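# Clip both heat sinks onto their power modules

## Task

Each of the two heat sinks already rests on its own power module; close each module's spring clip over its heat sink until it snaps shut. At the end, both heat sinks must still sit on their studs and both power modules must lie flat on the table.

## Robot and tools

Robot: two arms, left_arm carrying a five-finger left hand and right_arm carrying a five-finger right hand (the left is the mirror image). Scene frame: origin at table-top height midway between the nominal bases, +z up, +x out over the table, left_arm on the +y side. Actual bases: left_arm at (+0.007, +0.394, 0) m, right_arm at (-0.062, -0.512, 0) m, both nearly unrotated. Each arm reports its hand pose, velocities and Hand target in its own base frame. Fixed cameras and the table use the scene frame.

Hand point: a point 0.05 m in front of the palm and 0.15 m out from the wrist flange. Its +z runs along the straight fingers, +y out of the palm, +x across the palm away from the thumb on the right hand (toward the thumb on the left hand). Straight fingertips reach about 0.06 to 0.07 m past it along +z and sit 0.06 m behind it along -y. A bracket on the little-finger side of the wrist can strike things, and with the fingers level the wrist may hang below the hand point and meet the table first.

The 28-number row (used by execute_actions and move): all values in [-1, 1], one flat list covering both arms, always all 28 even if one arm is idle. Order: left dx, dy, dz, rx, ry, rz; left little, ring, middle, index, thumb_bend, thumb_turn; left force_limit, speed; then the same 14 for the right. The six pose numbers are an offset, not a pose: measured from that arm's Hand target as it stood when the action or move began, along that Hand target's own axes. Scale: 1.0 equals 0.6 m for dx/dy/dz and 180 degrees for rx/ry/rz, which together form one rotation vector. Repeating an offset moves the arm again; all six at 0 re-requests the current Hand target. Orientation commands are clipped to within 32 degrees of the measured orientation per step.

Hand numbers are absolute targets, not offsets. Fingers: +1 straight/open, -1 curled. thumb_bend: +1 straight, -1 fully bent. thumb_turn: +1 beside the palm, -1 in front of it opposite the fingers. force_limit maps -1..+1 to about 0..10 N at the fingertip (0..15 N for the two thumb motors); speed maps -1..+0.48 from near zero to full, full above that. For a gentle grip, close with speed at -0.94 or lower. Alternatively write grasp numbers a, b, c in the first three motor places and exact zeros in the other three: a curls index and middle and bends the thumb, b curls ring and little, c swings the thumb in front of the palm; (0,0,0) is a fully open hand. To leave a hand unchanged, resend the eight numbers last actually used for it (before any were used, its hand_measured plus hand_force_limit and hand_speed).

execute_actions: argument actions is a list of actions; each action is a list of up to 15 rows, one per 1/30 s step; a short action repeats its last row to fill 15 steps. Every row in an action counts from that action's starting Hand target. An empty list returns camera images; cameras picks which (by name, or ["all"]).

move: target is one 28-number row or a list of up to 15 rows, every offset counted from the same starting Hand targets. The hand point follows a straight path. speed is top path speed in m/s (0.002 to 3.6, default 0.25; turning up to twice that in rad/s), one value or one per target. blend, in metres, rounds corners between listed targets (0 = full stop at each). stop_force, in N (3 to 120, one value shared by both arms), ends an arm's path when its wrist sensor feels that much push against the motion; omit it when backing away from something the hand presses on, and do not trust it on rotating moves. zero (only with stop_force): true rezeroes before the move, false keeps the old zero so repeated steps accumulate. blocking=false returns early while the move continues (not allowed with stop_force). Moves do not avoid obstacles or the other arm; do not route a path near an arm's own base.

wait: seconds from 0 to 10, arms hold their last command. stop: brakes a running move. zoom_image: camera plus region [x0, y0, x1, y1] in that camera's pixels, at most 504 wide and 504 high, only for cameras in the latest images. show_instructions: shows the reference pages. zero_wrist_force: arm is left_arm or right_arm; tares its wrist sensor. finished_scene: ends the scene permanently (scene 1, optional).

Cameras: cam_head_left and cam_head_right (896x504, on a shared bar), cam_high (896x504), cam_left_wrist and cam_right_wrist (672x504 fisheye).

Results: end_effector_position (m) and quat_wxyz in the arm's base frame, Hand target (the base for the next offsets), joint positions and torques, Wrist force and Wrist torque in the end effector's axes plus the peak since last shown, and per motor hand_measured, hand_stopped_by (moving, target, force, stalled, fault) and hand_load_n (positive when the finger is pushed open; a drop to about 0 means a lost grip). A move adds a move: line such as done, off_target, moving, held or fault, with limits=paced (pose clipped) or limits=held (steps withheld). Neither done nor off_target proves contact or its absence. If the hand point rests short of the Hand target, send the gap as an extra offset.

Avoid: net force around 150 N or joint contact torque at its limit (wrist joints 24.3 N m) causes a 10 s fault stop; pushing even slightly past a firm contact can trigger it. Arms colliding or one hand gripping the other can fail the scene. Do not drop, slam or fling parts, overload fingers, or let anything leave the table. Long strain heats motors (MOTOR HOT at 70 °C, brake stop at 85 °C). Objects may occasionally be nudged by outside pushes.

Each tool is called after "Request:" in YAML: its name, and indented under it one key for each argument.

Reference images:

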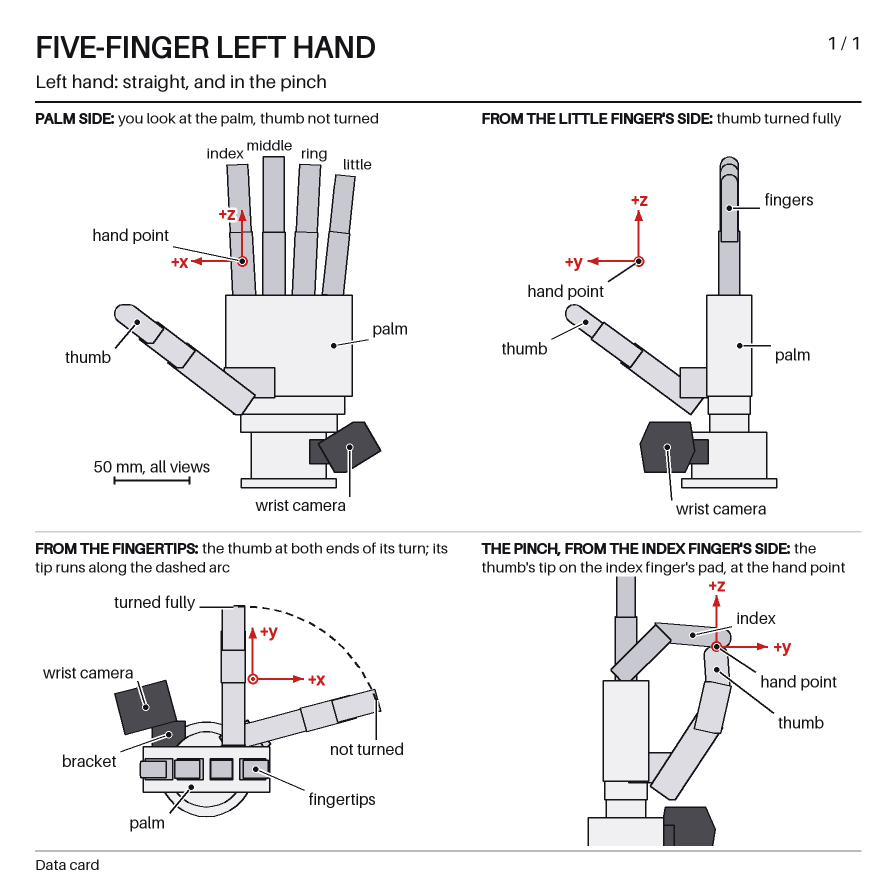

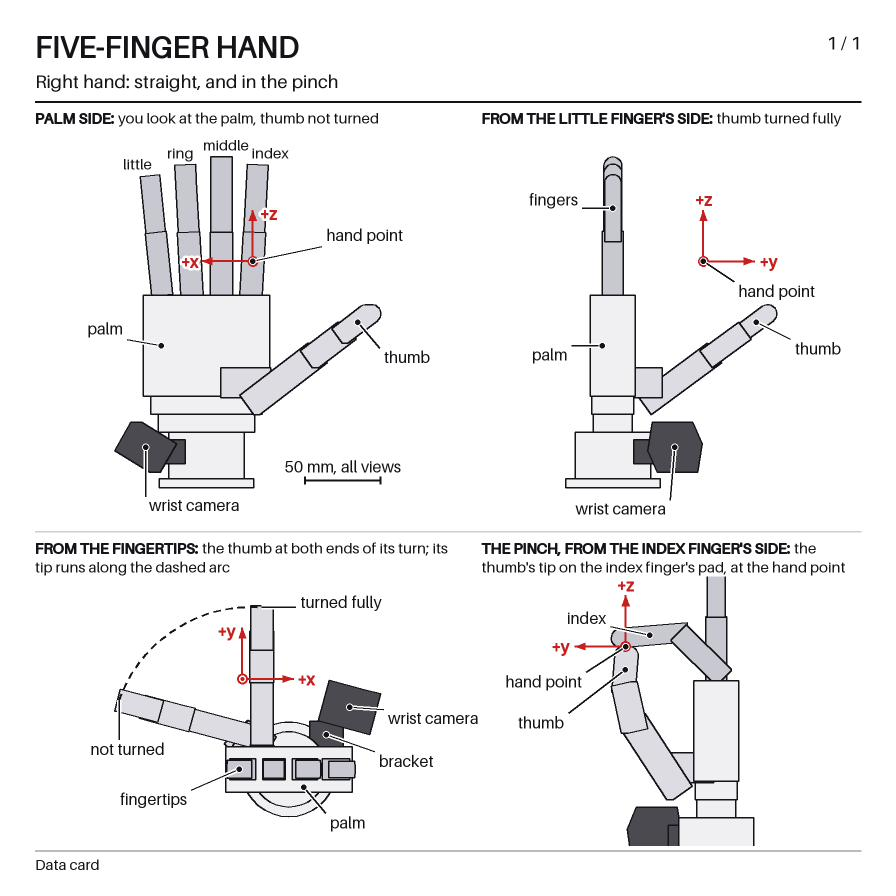

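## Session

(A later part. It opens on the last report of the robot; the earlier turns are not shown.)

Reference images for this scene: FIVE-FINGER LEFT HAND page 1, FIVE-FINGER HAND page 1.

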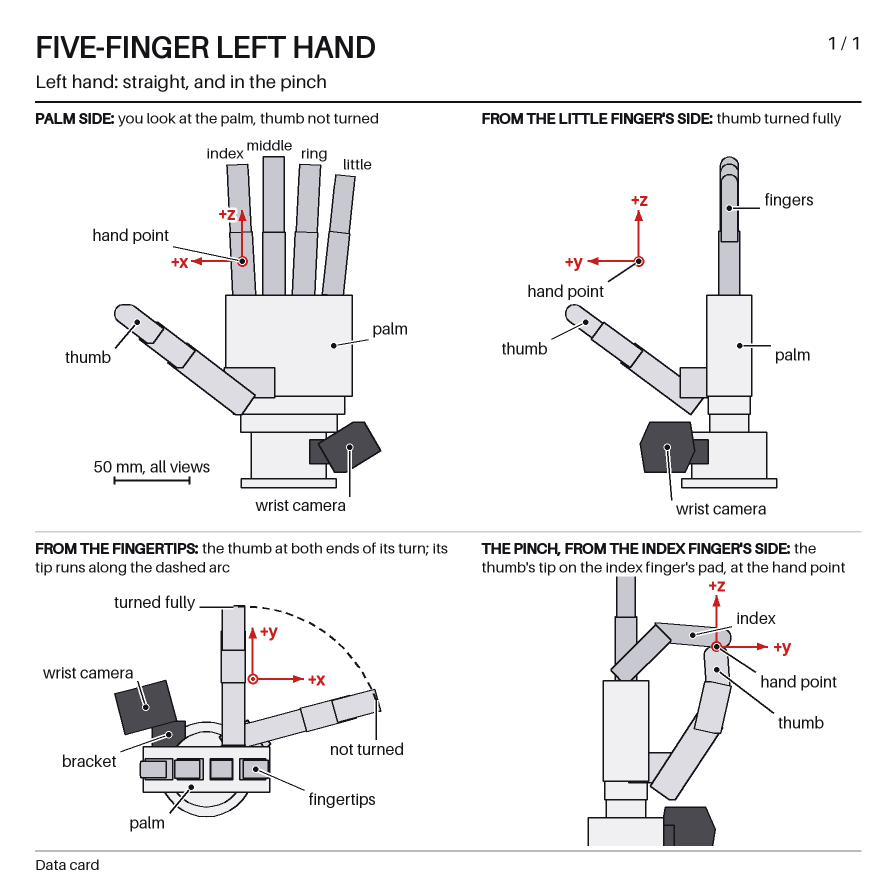

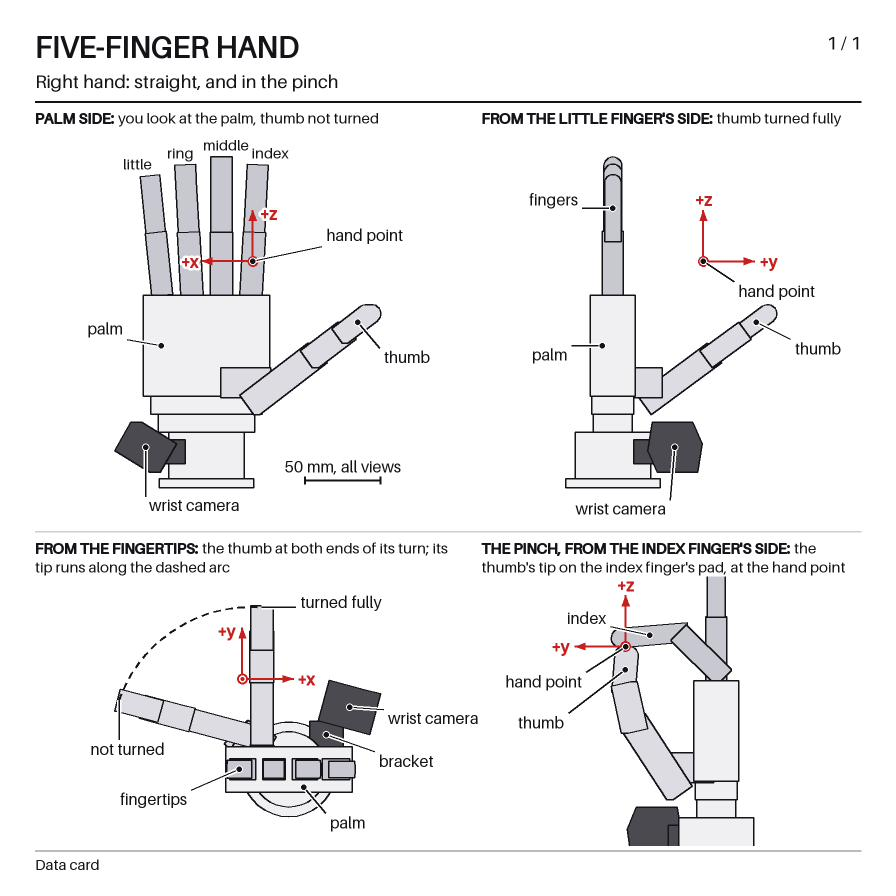

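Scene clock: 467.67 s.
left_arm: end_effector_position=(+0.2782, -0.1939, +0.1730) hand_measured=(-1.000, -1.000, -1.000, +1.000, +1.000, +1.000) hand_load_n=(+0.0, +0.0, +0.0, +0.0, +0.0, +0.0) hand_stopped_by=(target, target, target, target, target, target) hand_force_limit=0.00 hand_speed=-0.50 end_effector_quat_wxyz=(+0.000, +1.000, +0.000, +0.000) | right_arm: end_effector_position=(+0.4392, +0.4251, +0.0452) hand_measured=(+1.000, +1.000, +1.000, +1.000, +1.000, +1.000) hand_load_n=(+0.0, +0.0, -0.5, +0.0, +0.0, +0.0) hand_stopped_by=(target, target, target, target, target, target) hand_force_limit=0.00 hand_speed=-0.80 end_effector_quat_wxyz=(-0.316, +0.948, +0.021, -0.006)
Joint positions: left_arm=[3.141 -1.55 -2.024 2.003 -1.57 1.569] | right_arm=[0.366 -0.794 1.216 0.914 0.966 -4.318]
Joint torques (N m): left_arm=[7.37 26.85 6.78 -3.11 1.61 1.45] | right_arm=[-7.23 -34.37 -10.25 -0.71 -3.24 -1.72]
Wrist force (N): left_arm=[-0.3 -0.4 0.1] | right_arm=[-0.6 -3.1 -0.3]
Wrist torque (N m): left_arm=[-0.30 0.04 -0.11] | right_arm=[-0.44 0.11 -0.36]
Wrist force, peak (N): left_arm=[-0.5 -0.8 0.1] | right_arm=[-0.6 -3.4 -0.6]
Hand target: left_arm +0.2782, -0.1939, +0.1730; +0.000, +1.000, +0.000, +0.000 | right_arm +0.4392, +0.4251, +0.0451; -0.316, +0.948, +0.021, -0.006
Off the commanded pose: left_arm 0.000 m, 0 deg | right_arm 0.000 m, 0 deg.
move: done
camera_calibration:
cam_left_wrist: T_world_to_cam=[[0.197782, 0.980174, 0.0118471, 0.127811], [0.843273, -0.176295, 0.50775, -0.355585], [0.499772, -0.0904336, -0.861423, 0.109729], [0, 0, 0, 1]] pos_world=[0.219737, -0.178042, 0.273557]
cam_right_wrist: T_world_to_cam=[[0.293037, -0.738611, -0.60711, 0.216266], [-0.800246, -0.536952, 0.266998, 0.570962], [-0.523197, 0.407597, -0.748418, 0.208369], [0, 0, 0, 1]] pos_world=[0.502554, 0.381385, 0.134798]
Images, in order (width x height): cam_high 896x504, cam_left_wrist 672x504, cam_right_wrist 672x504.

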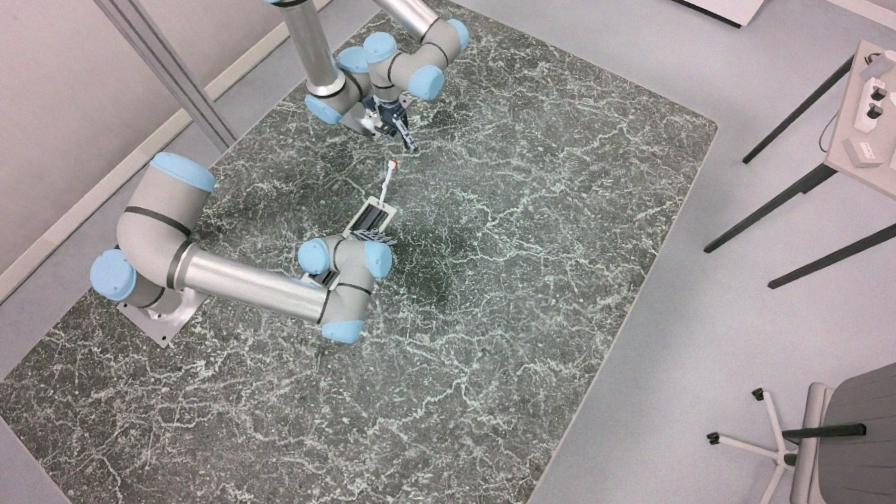

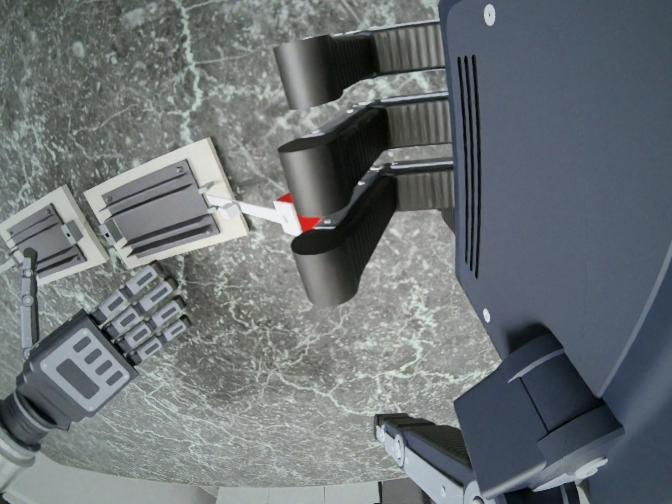

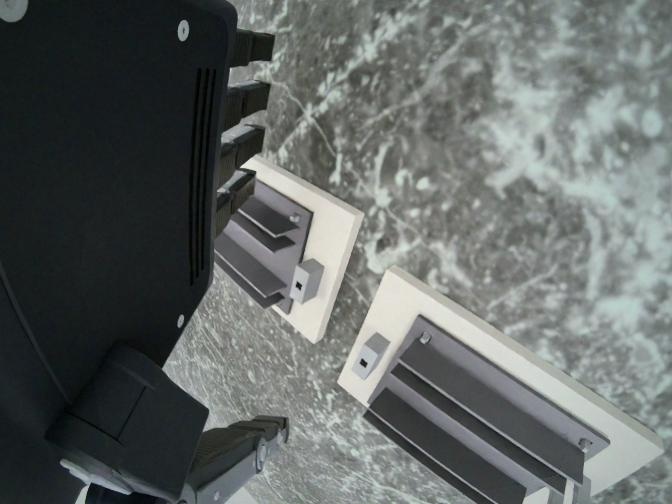

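Request:
move:
  target:
    - [0, 0, 0, 0, 0, 0, -1, -1, -1, 1, 1, 1, 0, -0.5, -0.003, 0, 0, 0, 0, 0, 1, 1, 1, 1, 1, 1, 0, -0.8]
    - [0, 0, 0, 0, 0, 0, -1, -1, -1, 1, 1, 1, 0, -0.5, -0.003, 0.025, 0.0333, 0, 0, 0, 1, 1, 1, 1, 1, 1, 0, -0.8]
  speed: 0.01
  stop_force: 7
  cameras: ["cam_high", "cam_right_wrist", "cam_left_wrist"]

Request:
zoom_image:
  camera: "cam_right_wrist"
  region: [180, 20, 440, 260]

Request:
zoom_image:
  camera: "cam_left_wrist"
  region: [0, 120, 260, 360]

Scene clock: 492.53 s.
left_arm: end_effector_position=(+0.2782, -0.1939, +0.1730) hand_measured=(-1.000, -1.000, -1.000, +1.000, +1.000, +1.000) hand_load_n=(+0.0, +0.0, +0.0, +0.0, +0.0, +0.0) hand_stopped_by=(target, target, target, target, target, target) hand_force_limit=0.00 hand_speed=-0.50 end_effector_quat_wxyz=(+0.000, +1.000, +0.000, +0.000) | right_arm: end_effector_position=(+0.4374, +0.4250, +0.0286) hand_measured=(+1.000, +1.000, +1.000, +1.000, +1.000, +1.000) hand_load_n=(+0.0, +0.0, +0.0, +0.5, +0.0, +0.0) hand_stopped_by=(target, target, target, target, target, target) hand_force_limit=0.00 hand_speed=-0.80 end_effector_quat_wxyz=(-0.316, +0.948, +0.021, -0.006)
Joint positions: left_arm=[3.141 -1.55 -2.024 2.003 -1.57 1.569] | right_arm=[0.367 -0.779 1.236 0.879 0.966 -4.317]
Joint torques (N m): left_arm=[7.23 26.43 7.29 -1.76 1.17 1.47] | right_arm=[2.67 -52.32 -21.93 4.81 1.25 1.35]
Wrist force (N): left_arm=[-0.5 -0.5 0.2] | right_arm=[2.2 -6.4 -6.2]
Wrist torque (N m): left_arm=[-0.32 0.07 -0.11] | right_arm=[0.08 0.13 -0.28]
Wrist force, peak (N): left_arm=[-0.8 -0.8 0.1] | right_arm=[2.5 -8.7 -11.1]
Hand target: left_arm +0.2782, -0.1939, +0.1730; +0.000, +1.000, +0.000, +0.000 | right_arm +0.4374, +0.4250, +0.0286; -0.316, +0.948, +0.021, -0.006 (not the last commanded pose)
Off the commanded pose: left_arm 0.000 m, 0 deg | right_arm 0.008 m, 0 deg.
move: contact (right_arm); path passed 1 of 2 targets
camera_calibration:
cam_left_wrist: T_world_to_cam=[[0.197782, 0.980174, 0.0118471, 0.127811], [0.843273, -0.176295, 0.50775, -0.355585], [0.499772, -0.0904336, -0.861423, 0.109729], [0, 0, 0, 1]] pos_world=[0.219737, -0.178042, 0.273557]
cam_right_wrist: T_world_to_cam=[[0.29298, -0.738671, -0.607065, 0.2067], [-0.800314, -0.536854, 0.266994, 0.573977], [-0.523126, 0.407619, -0.748456, 0.194889], [0, 0, 0, 1]] pos_world=[0.500754, 0.381385, 0.118098]
Images, in order (width x height): cam_high 896x504, cam_left_wrist 672x504, cam_right_wrist 672x504.

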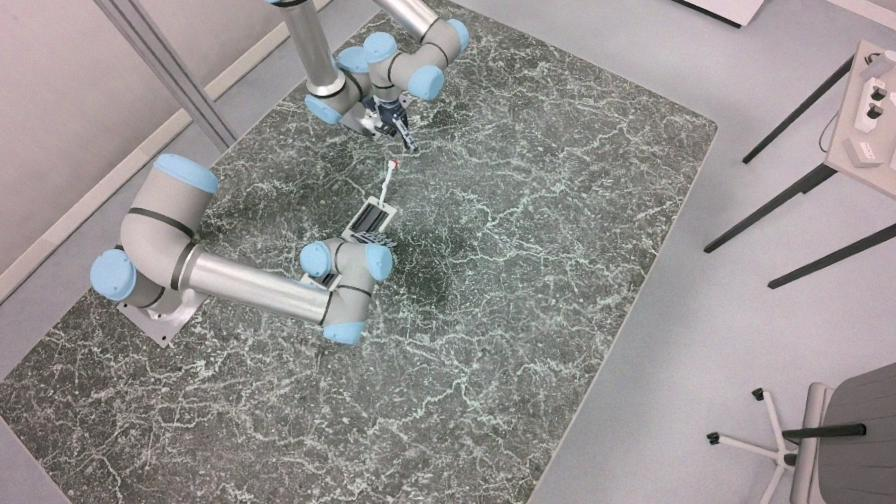

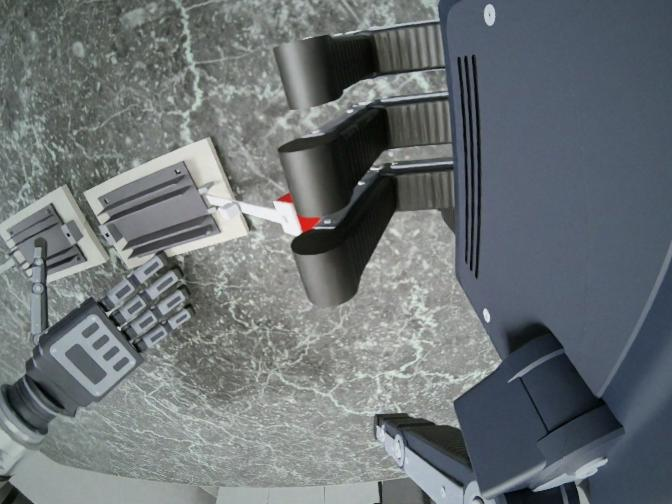

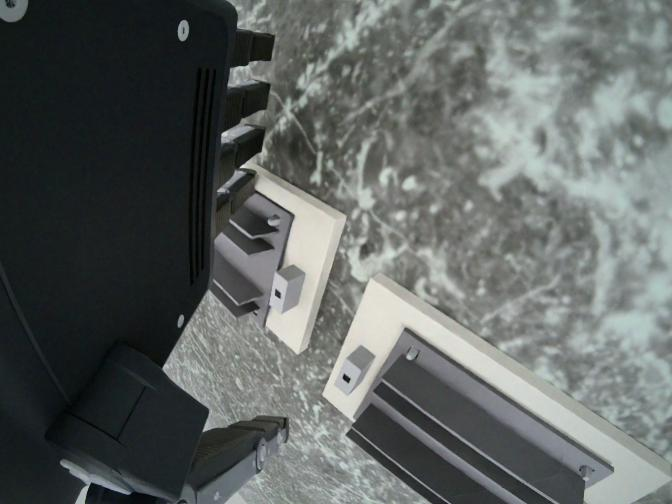

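Scaled by 1.938 from the camera's 672x504 image, which has a finer 960x720 frame.

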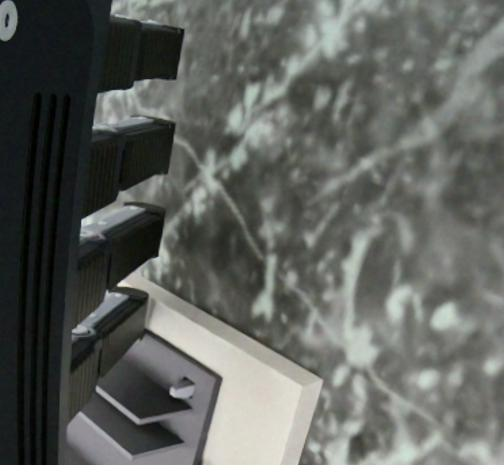

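Scaled by 1.938 from the camera's 672x504 image, which has a finer 960x720 frame.

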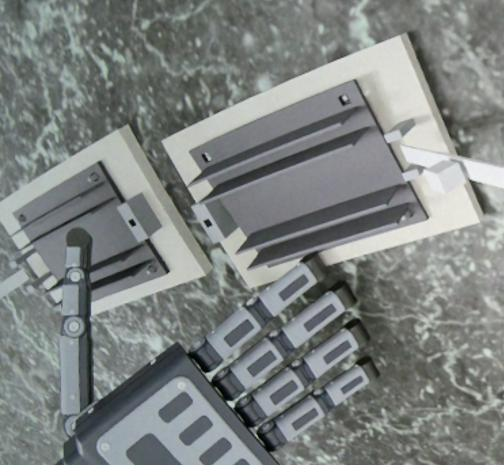

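Request:
move:
  target: [0, 0, 0, 0, 0, 0, -1, -1, -1, 1, 1, 1, 0, -0.5, 0, -0.02, -0.0267, 0, 0, 0, 1, 1, 1, 1, 1, 1, 0, -0.8]
  speed: 0.05
  cameras: ["cam_high", "cam_right_wrist", "cam_left_wrist"]

Request:
zoom_image:
  camera: "cam_right_wrist"
  region: [180, 20, 440, 260]

Request:
zoom_image:
  camera: "cam_left_wrist"
  region: [0, 120, 260, 360]

Scene clock: 501.77 s.
left_arm: end_effector_position=(+0.2782, -0.1939, +0.1730) hand_measured=(-1.000, -1.000, -1.000, +1.000, +1.000, +1.000) hand_load_n=(+0.0, +0.0, +0.0, +0.0, +0.0, +0.0) hand_stopped_by=(target, target, target, target, target, target) hand_force_limit=0.00 hand_speed=-0.50 end_effector_quat_wxyz=(+0.000, +1.000, +0.000, +0.000) | right_arm: end_effector_position=(+0.4374, +0.4250, +0.0485) hand_measured=(+1.000, +1.000, +1.000, +1.000, +1.000, +1.000) hand_load_n=(+0.0, +0.0, +0.0, +0.0, +0.0, +0.0) hand_stopped_by=(target, target, target, target, target, target) hand_force_limit=0.00 hand_speed=-0.80 end_effector_quat_wxyz=(-0.316, +0.948, +0.021, -0.006)
Joint positions: left_arm=[3.141 -1.55 -2.024 2.003 -1.57 1.569] | right_arm=[0.367 -0.801 1.219 0.917 0.966 -4.316]
Joint torques (N m): left_arm=[7 27.45 5.85 -1 1.34 1.4] | right_arm=[6.03 -54.98 -24.22 4.87 1.21 2.19]
Wrist force (N): left_arm=[-0.4 -0.5 0.0] | right_arm=[-0.4 -3.1 -0.1]
Wrist torque (N m): left_arm=[-0.31 0.05 -0.10] | right_arm=[-0.44 0.07 -0.46]
Wrist force, peak (N): left_arm=[-0.7 -0.6 0.4] | right_arm=[2.2 -6.7 -7.6]
Hand target: left_arm +0.2782, -0.1939, +0.1730; +0.000, +1.000, +0.000, +0.000 | right_arm +0.4374, +0.4250, +0.0486; -0.316, +0.948, +0.021, -0.006
Off the commanded pose: left_arm 0.000 m, 0 deg | right_arm 0.000 m, 0 deg.
move: done
camera_calibration:
cam_left_wrist: T_world_to_cam=[[0.197782, 0.980174, 0.0118471, 0.127811], [0.843273, -0.176295, 0.50775, -0.355585], [0.499772, -0.0904336, -0.861423, 0.109729], [0, 0, 0, 1]] pos_world=[0.219737, -0.178042, 0.273557]
cam_right_wrist: T_world_to_cam=[[0.29285, -0.738656, -0.607147, 0.218777], [-0.800349, -0.536789, 0.267019, 0.568599], [-0.523145, 0.407733, -0.748381, 0.20978], [0, 0, 0, 1]] pos_world=[0.500754, 0.381285, 0.137998]
Images, in order (width x height): cam_high 896x504, cam_left_wrist 672x504, cam_right_wrist 672x504.

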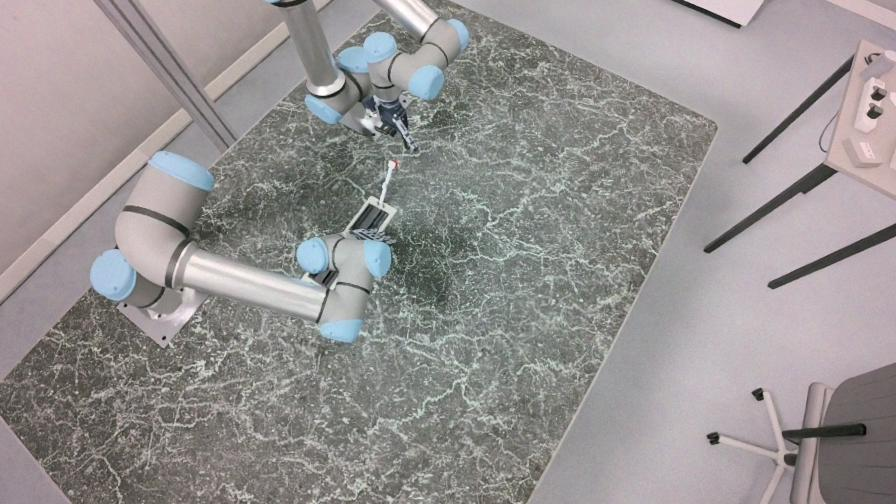

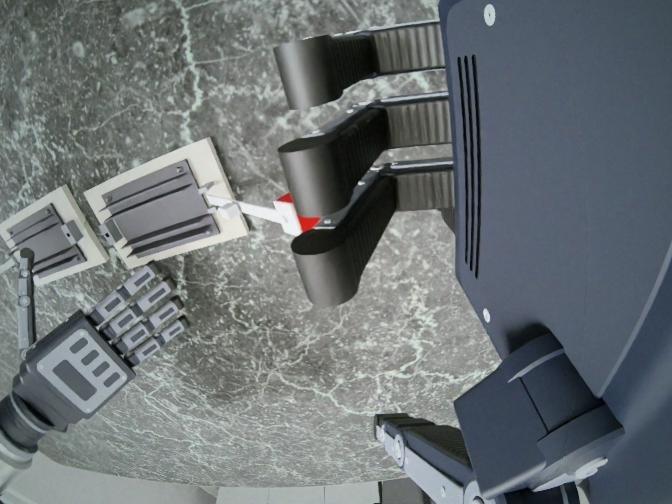

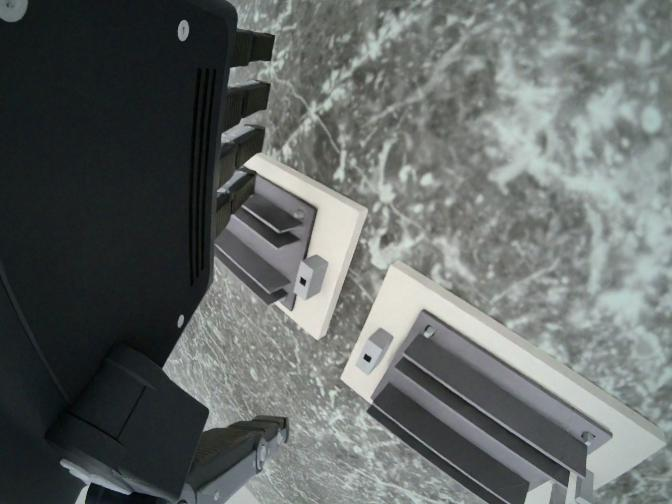

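Scaled by 1.938 from the camera's 672x504 image, which has a finer 960x720 frame.

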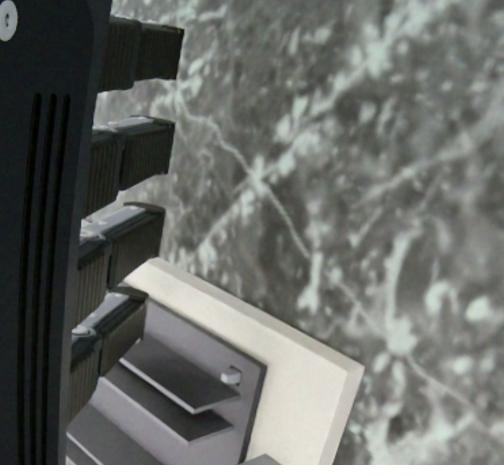

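Scaled by 1.938 from the camera's 672x504 image, which has a finer 960x720 frame.

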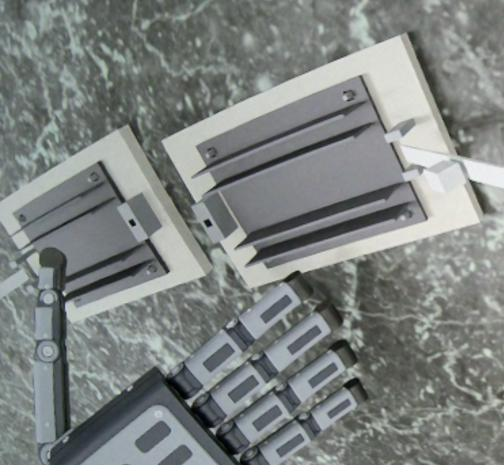

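Request:
move:
  target:
    - [0, 0, 0, 0, 0, 0, -1, -1, -1, 1, 1, 1, 0, -0.5, 0.0083, 0, 0, 0, 0, 0, 1, 1, 1, 1, 1, 1, 0, -0.8]
    - [0, 0, 0, 0, 0, 0, -1, -1, -1, 1, 1, 1, 0, -0.5, 0.0083, 0.0285, 0.038, 0, 0, 0, 1, 1, 1, 1, 1, 1, 0, -0.8]
  speed: 0.01
  stop_force: 7
  cameras: ["cam_right_wrist", "cam_left_wrist"]

Request:
zoom_image:
  camera: "cam_right_wrist"
  region: [180, 20, 440, 260]

Request:
zoom_image:
  camera: "cam_left_wrist"
  region: [0, 120, 260, 360]

Scene clock: 509.83 s.
left_arm: end_effector_position=(+0.2782, -0.1939, +0.1730) hand_measured=(-1.000, -1.000, -1.000, +1.000, +1.000, +1.000) hand_load_n=(+0.0, +0.0, +0.0, +0.0, -0.5, +0.0) hand_stopped_by=(target, target, target, target, target, target) hand_force_limit=0.00 hand_speed=-0.50 end_effector_quat_wxyz=(+0.000, +1.000, +0.000, +0.000) | right_arm: end_effector_position=(+0.4424, +0.4252, +0.0258) hand_measured=(+1.000, +1.000, +1.000, +1.000, +1.000, +1.000) hand_load_n=(+0.0, +0.0, +0.0, +0.5, +0.0, +0.0) hand_stopped_by=(target, target, target, target, target, target) hand_force_limit=0.00 hand_speed=-0.80 end_effector_quat_wxyz=(-0.316, +0.948, +0.021, -0.006)
Joint positions: left_arm=[3.141 -1.55 -2.024 2.003 -1.57 1.569] | right_arm=[0.364 -0.766 1.22 0.883 0.965 -4.32]
Joint torques (N m): left_arm=[6.73 26.66 6.47 -0.75 1.21 1.41] | right_arm=[0.67 -52.55 -21.62 3.96 2.69 -3.03]
Wrist force (N): left_arm=[-0.6 -0.4 0.4] | right_arm=[0.4 -6.0 -8.2]
Wrist torque (N m): left_arm=[-0.30 0.10 -0.12] | right_arm=[0.21 0.07 -0.28]
Wrist force, peak (N): left_arm=[-0.7 -0.8 0.4] | right_arm=[0.4 -9.0 -14.5]
Hand target: left_arm +0.2782, -0.1939, +0.1730; +0.000, +1.000, +0.000, +0.000 | right_arm +0.4424, +0.4252, +0.0258; -0.316, +0.948, +0.021, -0.006 (not the last commanded pose)
Off the commanded pose: left_arm 0.000 m, 0 deg | right_arm 0.006 m, 0 deg.
move: contact (right_arm); path passed 1 of 2 targets
camera_calibration:
cam_left_wrist: T_world_to_cam=[[0.197782, 0.980174, 0.0118471, 0.127811], [0.843273, -0.176295, 0.50775, -0.355585], [0.499772, -0.0904336, -0.861423, 0.109729], [0, 0, 0, 1]] pos_world=[0.219737, -0.178042, 0.273557]
cam_right_wrist: T_world_to_cam=[[0.292945, -0.738571, -0.607204, 0.203739], [-0.800268, -0.536922, 0.266995, 0.57881], [-0.523215, 0.407711, -0.748343, 0.195399], [0, 0, 0, 1]] pos_world=[0.505754, 0.381585, 0.115398]
Images, in order (width x height): cam_left_wrist 672x504, cam_right_wrist 672x504.

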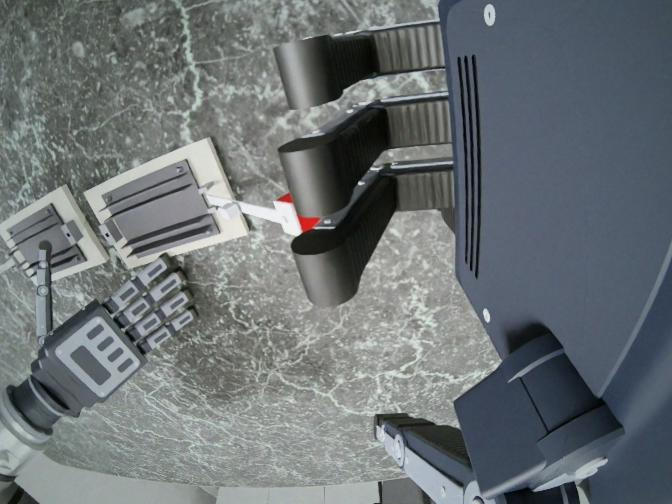

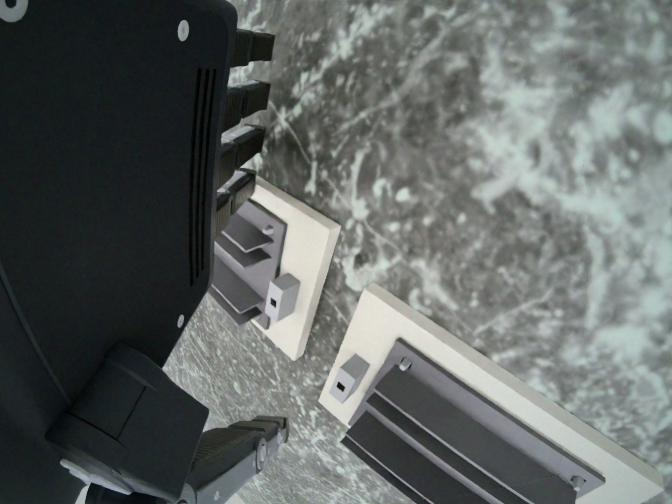

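Scaled by 1.938 from the camera's 672x504 image, which has a finer 960x720 frame.

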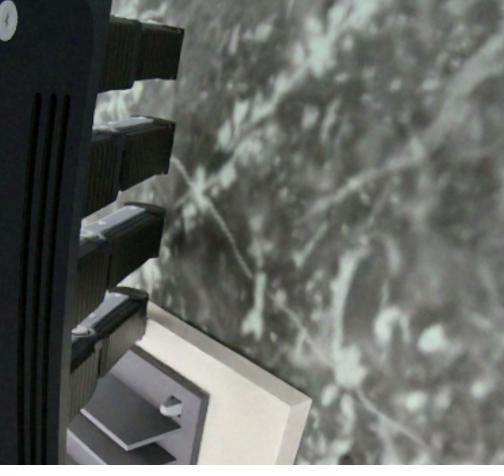

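Scaled by 1.938 from the camera's 672x504 image, which has a finer 960x720 frame.

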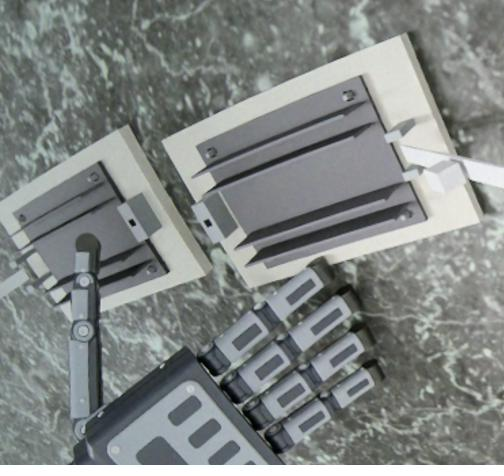

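Request:
move:
  target: [0, 0, 0, 0, 0, 0, -1, -1, -1, 1, 1, 1, 0, -0.5, 0, 0.005, 0.0067, 0, 0, 0, 1, 1, 1, 1, 1, 1, 0, -0.8]
  speed: 0.004
  stop_force: 8

Scene clock: 514.07 s.
left_arm: end_effector_position=(+0.2782, -0.1939, +0.1730) hand_measured=(-1.000, -1.000, -1.000, +1.000, +1.000, +1.000) hand_load_n=(+0.0, +0.5, +0.0, +0.0, +0.0, +0.0) hand_stopped_by=(target, target, target, target, target, target) hand_force_limit=0.00 hand_speed=-0.50 end_effector_quat_wxyz=(+0.000, +1.000, +0.000, +0.000) | right_arm: end_effector_position=(+0.4425, +0.4252, +0.0254) hand_measured=(+1.000, +1.000, +1.000, +1.000, +1.000, +1.000) hand_load_n=(+0.0, +0.0, +0.0, +1.0, +0.0, +0.0) hand_stopped_by=(target, target, target, target, target, target) hand_force_limit=0.00 hand_speed=-0.80 end_effector_quat_wxyz=(-0.316, +0.948, +0.021, -0.006)
Joint positions: left_arm=[3.141 -1.55 -2.024 2.003 -1.57 1.569] | right_arm=[0.364 -0.766 1.221 0.882 0.966 -4.32]
Joint torques (N m): left_arm=[7 25.47 6.98 -0.67 1.23 1.22] | right_arm=[3.2 -46.38 -19.9 3.01 2.33 -2.99]
Wrist force (N): left_arm=[-0.3 -0.4 0.1] | right_arm=[0.3 -10.5 -19.3]
Wrist torque (N m): left_arm=[-0.31 0.05 -0.11] | right_arm=[0.96 -0.01 -0.29]
Wrist force, peak (N): left_arm=[-0.8 -0.6 0.3] | right_arm=[0.0 -11.3 -21.2]
Hand target: left_arm +0.2782, -0.1939, +0.1730; +0.000, +1.000, +0.000, +0.000 | right_arm +0.4425, +0.4252, +0.0254; -0.316, +0.948, +0.021, -0.006 (not the last commanded pose)
Off the commanded pose: left_arm 0.000 m, 0 deg | right_arm 0.005 m, 0 deg.
move: contact (right_arm)

Request:
move:
  target:
    - [0, 0.0672, 0.05, 0, 0, 0, -1, -1, -1, 1, 1, 1, 0, -0.5, 0, 0, 0, 0, 0, 0, 1, 1, 1, 1, 1, 1, 0, -0.8]
    - [-0.0044, 0.0898, 0.05, 0, 0, 0, -1, -1, -1, 1, 1, 1, 0, -0.5, 0, 0, 0, 0, 0, 0, 1, 1, 1, 1, 1, 1, 0, -0.8]
    - [-0.001, 0.1293, 0.0083, 0, 0, 0, -1, -1, -1, 1, 1, 1, 0, -0.5, 0, 0, 0, 0, 0, 0, 1, 1, 1, 1, 1, 1, 0, -0.8]
    - [0.0027, 0.1825, -0.0267, 0, 0, 0, -1, -1, -1, 1, 1, 1, 0, -0.5, 0, 0, 0, 0, 0, 0, 1, 1, 1, 1, 1, 1, 0, -0.8]
  speed: 0.06
  stop_force: 12
  blend: 0.004
  cameras: ["cam_high", "cam_right_wrist", "cam_left_wrist"]

Request:
zoom_image:
  camera: "cam_high"
  region: [305, 125, 465, 285]

Scene clock: 525.03 s.
left_arm: end_effector_position=(+0.2799, -0.3034, +0.1891) hand_measured=(-1.000, -1.000, -1.000, +1.000, +1.000, +1.000) hand_load_n=(+0.0, +0.0, +0.0, +0.0, +0.0, +0.0) hand_stopped_by=(target, target, target, target, target, target) hand_force_limit=0.00 hand_speed=-0.50 end_effector_quat_wxyz=(+0.000, +1.000, +0.000, +0.000) | right_arm: end_effector_position=(+0.4425, +0.4252, +0.0254) hand_measured=(+1.000, +1.000, +1.000, +1.000, +1.000, +1.000) hand_load_n=(+0.0, +0.0, +0.0, +1.0, +0.0, +0.0) hand_stopped_by=(target, target, target, target, target, target) hand_force_limit=0.00 hand_speed=-0.80 end_effector_quat_wxyz=(-0.316, +0.948, +0.021, -0.006)
Joint positions: left_arm=[2.762 -1.704 -1.814 1.948 -1.57 1.19] | right_arm=[0.364 -0.766 1.221 0.882 0.966 -4.32]
Joint torques (N m): left_arm=[-8.21 12.48 27.77 -4.44 -1.71 -1.66] | right_arm=[2.39 -46.12 -19.5 3.05 2.33 -3.13]
Wrist force (N): left_arm=[-0.3 -0.5 0.5] | right_arm=[0.0 -10.0 -17.5]
Wrist torque (N m): left_arm=[-0.30 0.03 -0.04] | right_arm=[0.96 0.00 -0.28]
Wrist force, peak (N): left_arm=[-0.4 -1.1 0.2] | right_arm=[0.4 -10.5 -19.3]
Hand target: left_arm +0.2799, -0.3034, +0.1891; +0.000, +1.000, +0.000, +0.000 | right_arm +0.4425, +0.4252, +0.0254; -0.316, +0.948, +0.021, -0.006
Off the commanded pose: left_arm 0.000 m, 0 deg | right_arm 0.000 m, 0 deg.
move: done
camera_calibration:
cam_left_wrist: T_world_to_cam=[[0.197782, 0.980174, 0.0118471, 0.234515], [0.843273, -0.176295, 0.50775, -0.38448], [0.499772, -0.0904336, -0.861423, 0.112855], [0, 0, 0, 1]] pos_world=[0.221437, -0.287442, 0.289657]
cam_right_wrist: T_world_to_cam=[[0.293103, -0.738555, -0.607146, 0.203314], [-0.800332, -0.536933, 0.266781, 0.579084], [-0.523029, 0.407724, -0.748466, 0.194993], [0, 0, 0, 1]] pos_world=[0.505854, 0.381585, 0.114898]
Images, in order (width x height): cam_high 896x504, cam_left_wrist 672x504, cam_right_wrist 672x504.

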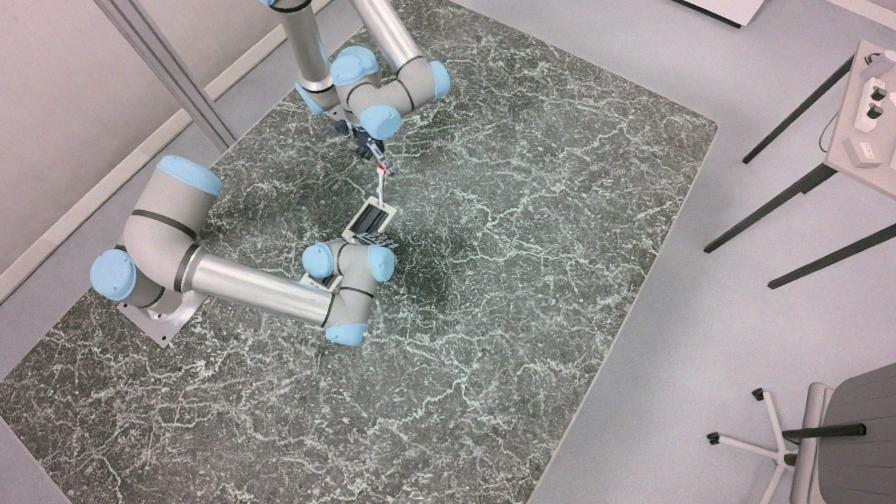

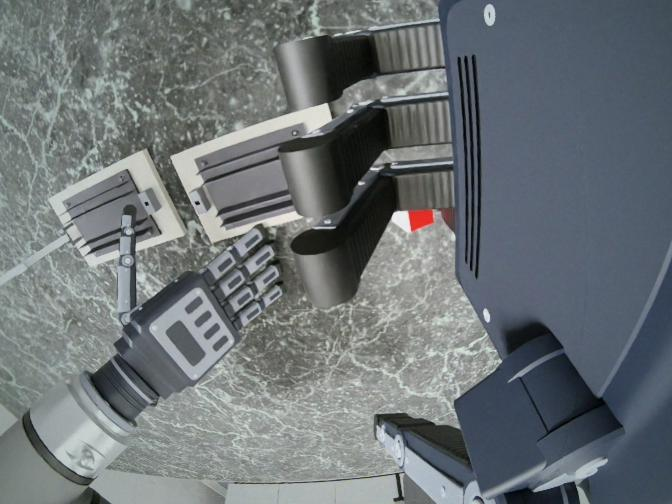

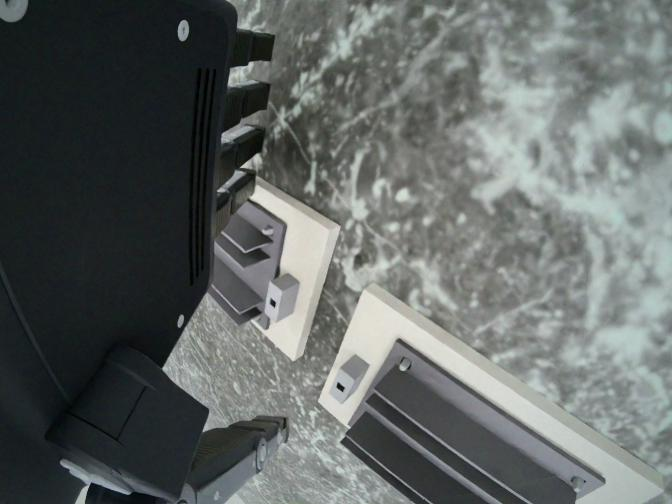

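Scaled by 3.150 from the camera's 896x504 image, which has a finer 1280x720 frame.

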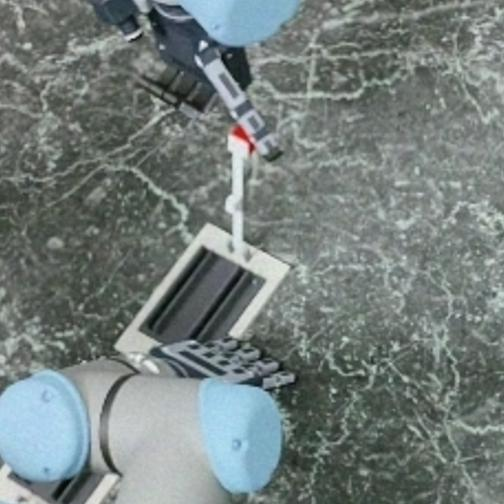

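Request:
move:
  target:
    - [0.005, 0.0597, -0.0317, 0, 0, 0, -1, -1, -1, 1, 1, 1, 0, -0.5, 0, 0, 0, 0, 0, 0, 1, 1, 1, 1, 1, 1, 0, -0.8]
    - [0.008, 0.098, -0.0383, 0, 0, 0, -1, -1, -1, 1, 1, 1, 0, -0.5, 0, 0, 0, 0, 0, 0, 1, 1, 1, 1, 1, 1, 0, -0.8]
    - [0.011, 0.1372, -0.036, 0, 0, 0, -1, -1, -1, 1, 1, 1, 0, -0.5, 0, 0, 0, 0, 0, 0, 1, 1, 1, 1, 1, 1, 0, -0.8]
    - [0.0142, 0.1752, -0.0272, 0, 0, 0, -1, -1, -1, 1, 1, 1, 0, -0.5, 0, 0, 0, 0, 0, 0, 1, 1, 1, 1, 1, 1, 0, -0.8]
  speed: 0.05
  stop_force: 12
  blend: 0.004
  cameras: ["cam_high", "cam_right_wrist", "cam_left_wrist"]

Request:
zoom_image:
  camera: "cam_high"
  region: [305, 125, 465, 285]

Scene clock: 538.23 s.
left_arm: end_effector_position=(+0.2884, -0.4085, +0.2055) hand_measured=(-1.000, -1.000, -1.000, +1.000, +1.000, +1.000) hand_load_n=(+0.0, +0.0, +0.0, +0.5, +0.0, +0.0) hand_stopped_by=(target, target, target, target, target, target) hand_force_limit=0.00 hand_speed=-0.50 end_effector_quat_wxyz=(+0.000, +1.000, +0.000, +0.000) | right_arm: end_effector_position=(+0.4425, +0.4252, +0.0254) hand_measured=(+1.000, +1.000, +1.000, +1.000, +1.000, +1.000) hand_load_n=(+0.0, +0.0, +0.0, +1.0, +0.0, +0.0) hand_stopped_by=(target, target, target, target, target, target) hand_force_limit=0.00 hand_speed=-0.80 end_effector_quat_wxyz=(-0.316, +0.948, +0.021, -0.006)
Joint positions: left_arm=[2.521 -1.895 -1.53 1.854 -1.57 0.95] | right_arm=[0.364 -0.766 1.221 0.882 0.966 -4.32]
Joint torques (N m): left_arm=[-6.19 20.58 27.29 -4.48 -1.7 -1.67] | right_arm=[2.57 -45.43 -20.23 2.94 2.36 -2.82]
Wrist force (N): left_arm=[-0.5 -0.4 0.4] | right_arm=[0.3 -10.6 -19.3]
Wrist torque (N m): left_arm=[-0.31 0.09 -0.05] | right_arm=[0.94 -0.01 -0.29]
Wrist force, peak (N): left_arm=[-0.6 -0.9 0.5] | right_arm=[0.2 -10.5 -19.4]
Hand target: left_arm +0.2884, -0.4085, +0.2055; +0.000, +1.000, +0.000, +0.000 | right_arm +0.4425, +0.4252, +0.0254; -0.316, +0.948, +0.021, -0.006
Off the commanded pose: left_arm 0.000 m, 0 deg | right_arm 0.000 m, 0 deg.
move: done
camera_calibration:
cam_left_wrist: T_world_to_cam=[[0.197782, 0.980174, 0.0118471, 0.335636], [0.843273, -0.176295, 0.50775, -0.418588], [0.499772, -0.0904336, -0.861423, 0.11318], [0, 0, 0, 1]] pos_world=[0.230037, -0.392542, 0.306057]
cam_right_wrist: T_world_to_cam=[[0.293103, -0.738555, -0.607146, 0.203314], [-0.800332, -0.536933, 0.266781, 0.579084], [-0.523029, 0.407724, -0.748466, 0.194993], [0, 0, 0, 1]] pos_world=[0.505854, 0.381585, 0.114898]
Images, in order (width x height): cam_high 896x504, cam_left_wrist 672x504, cam_right_wrist 672x504.

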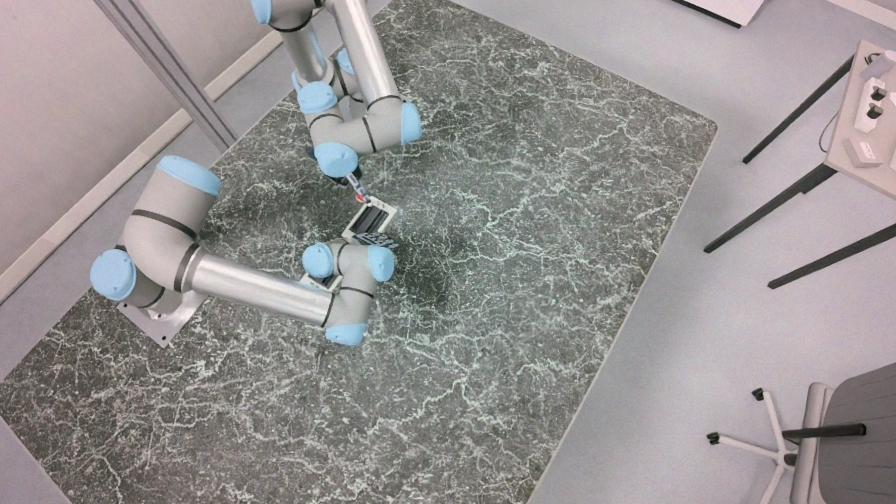

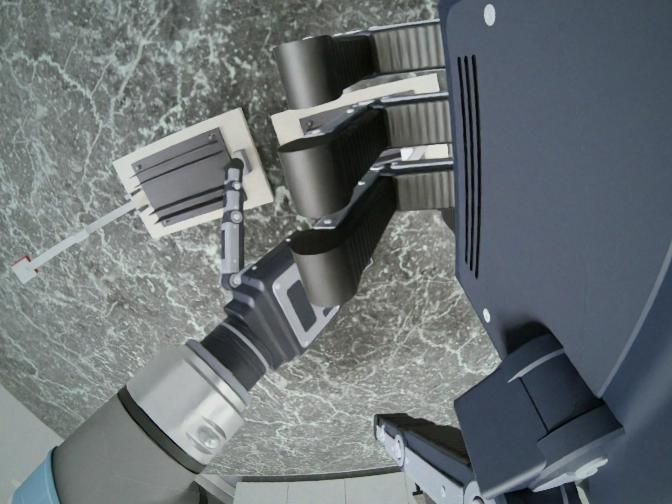

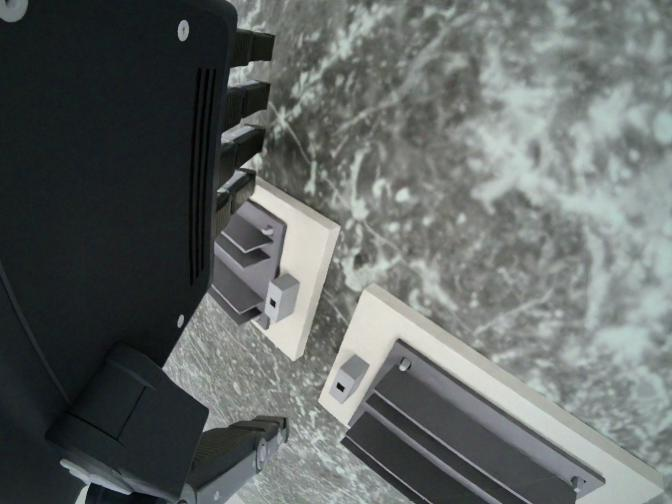

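Scaled by 3.150 from the camera's 896x504 image, which has a finer 1280x720 frame.

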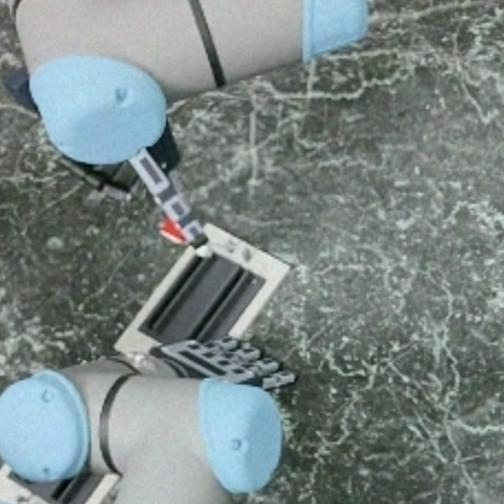

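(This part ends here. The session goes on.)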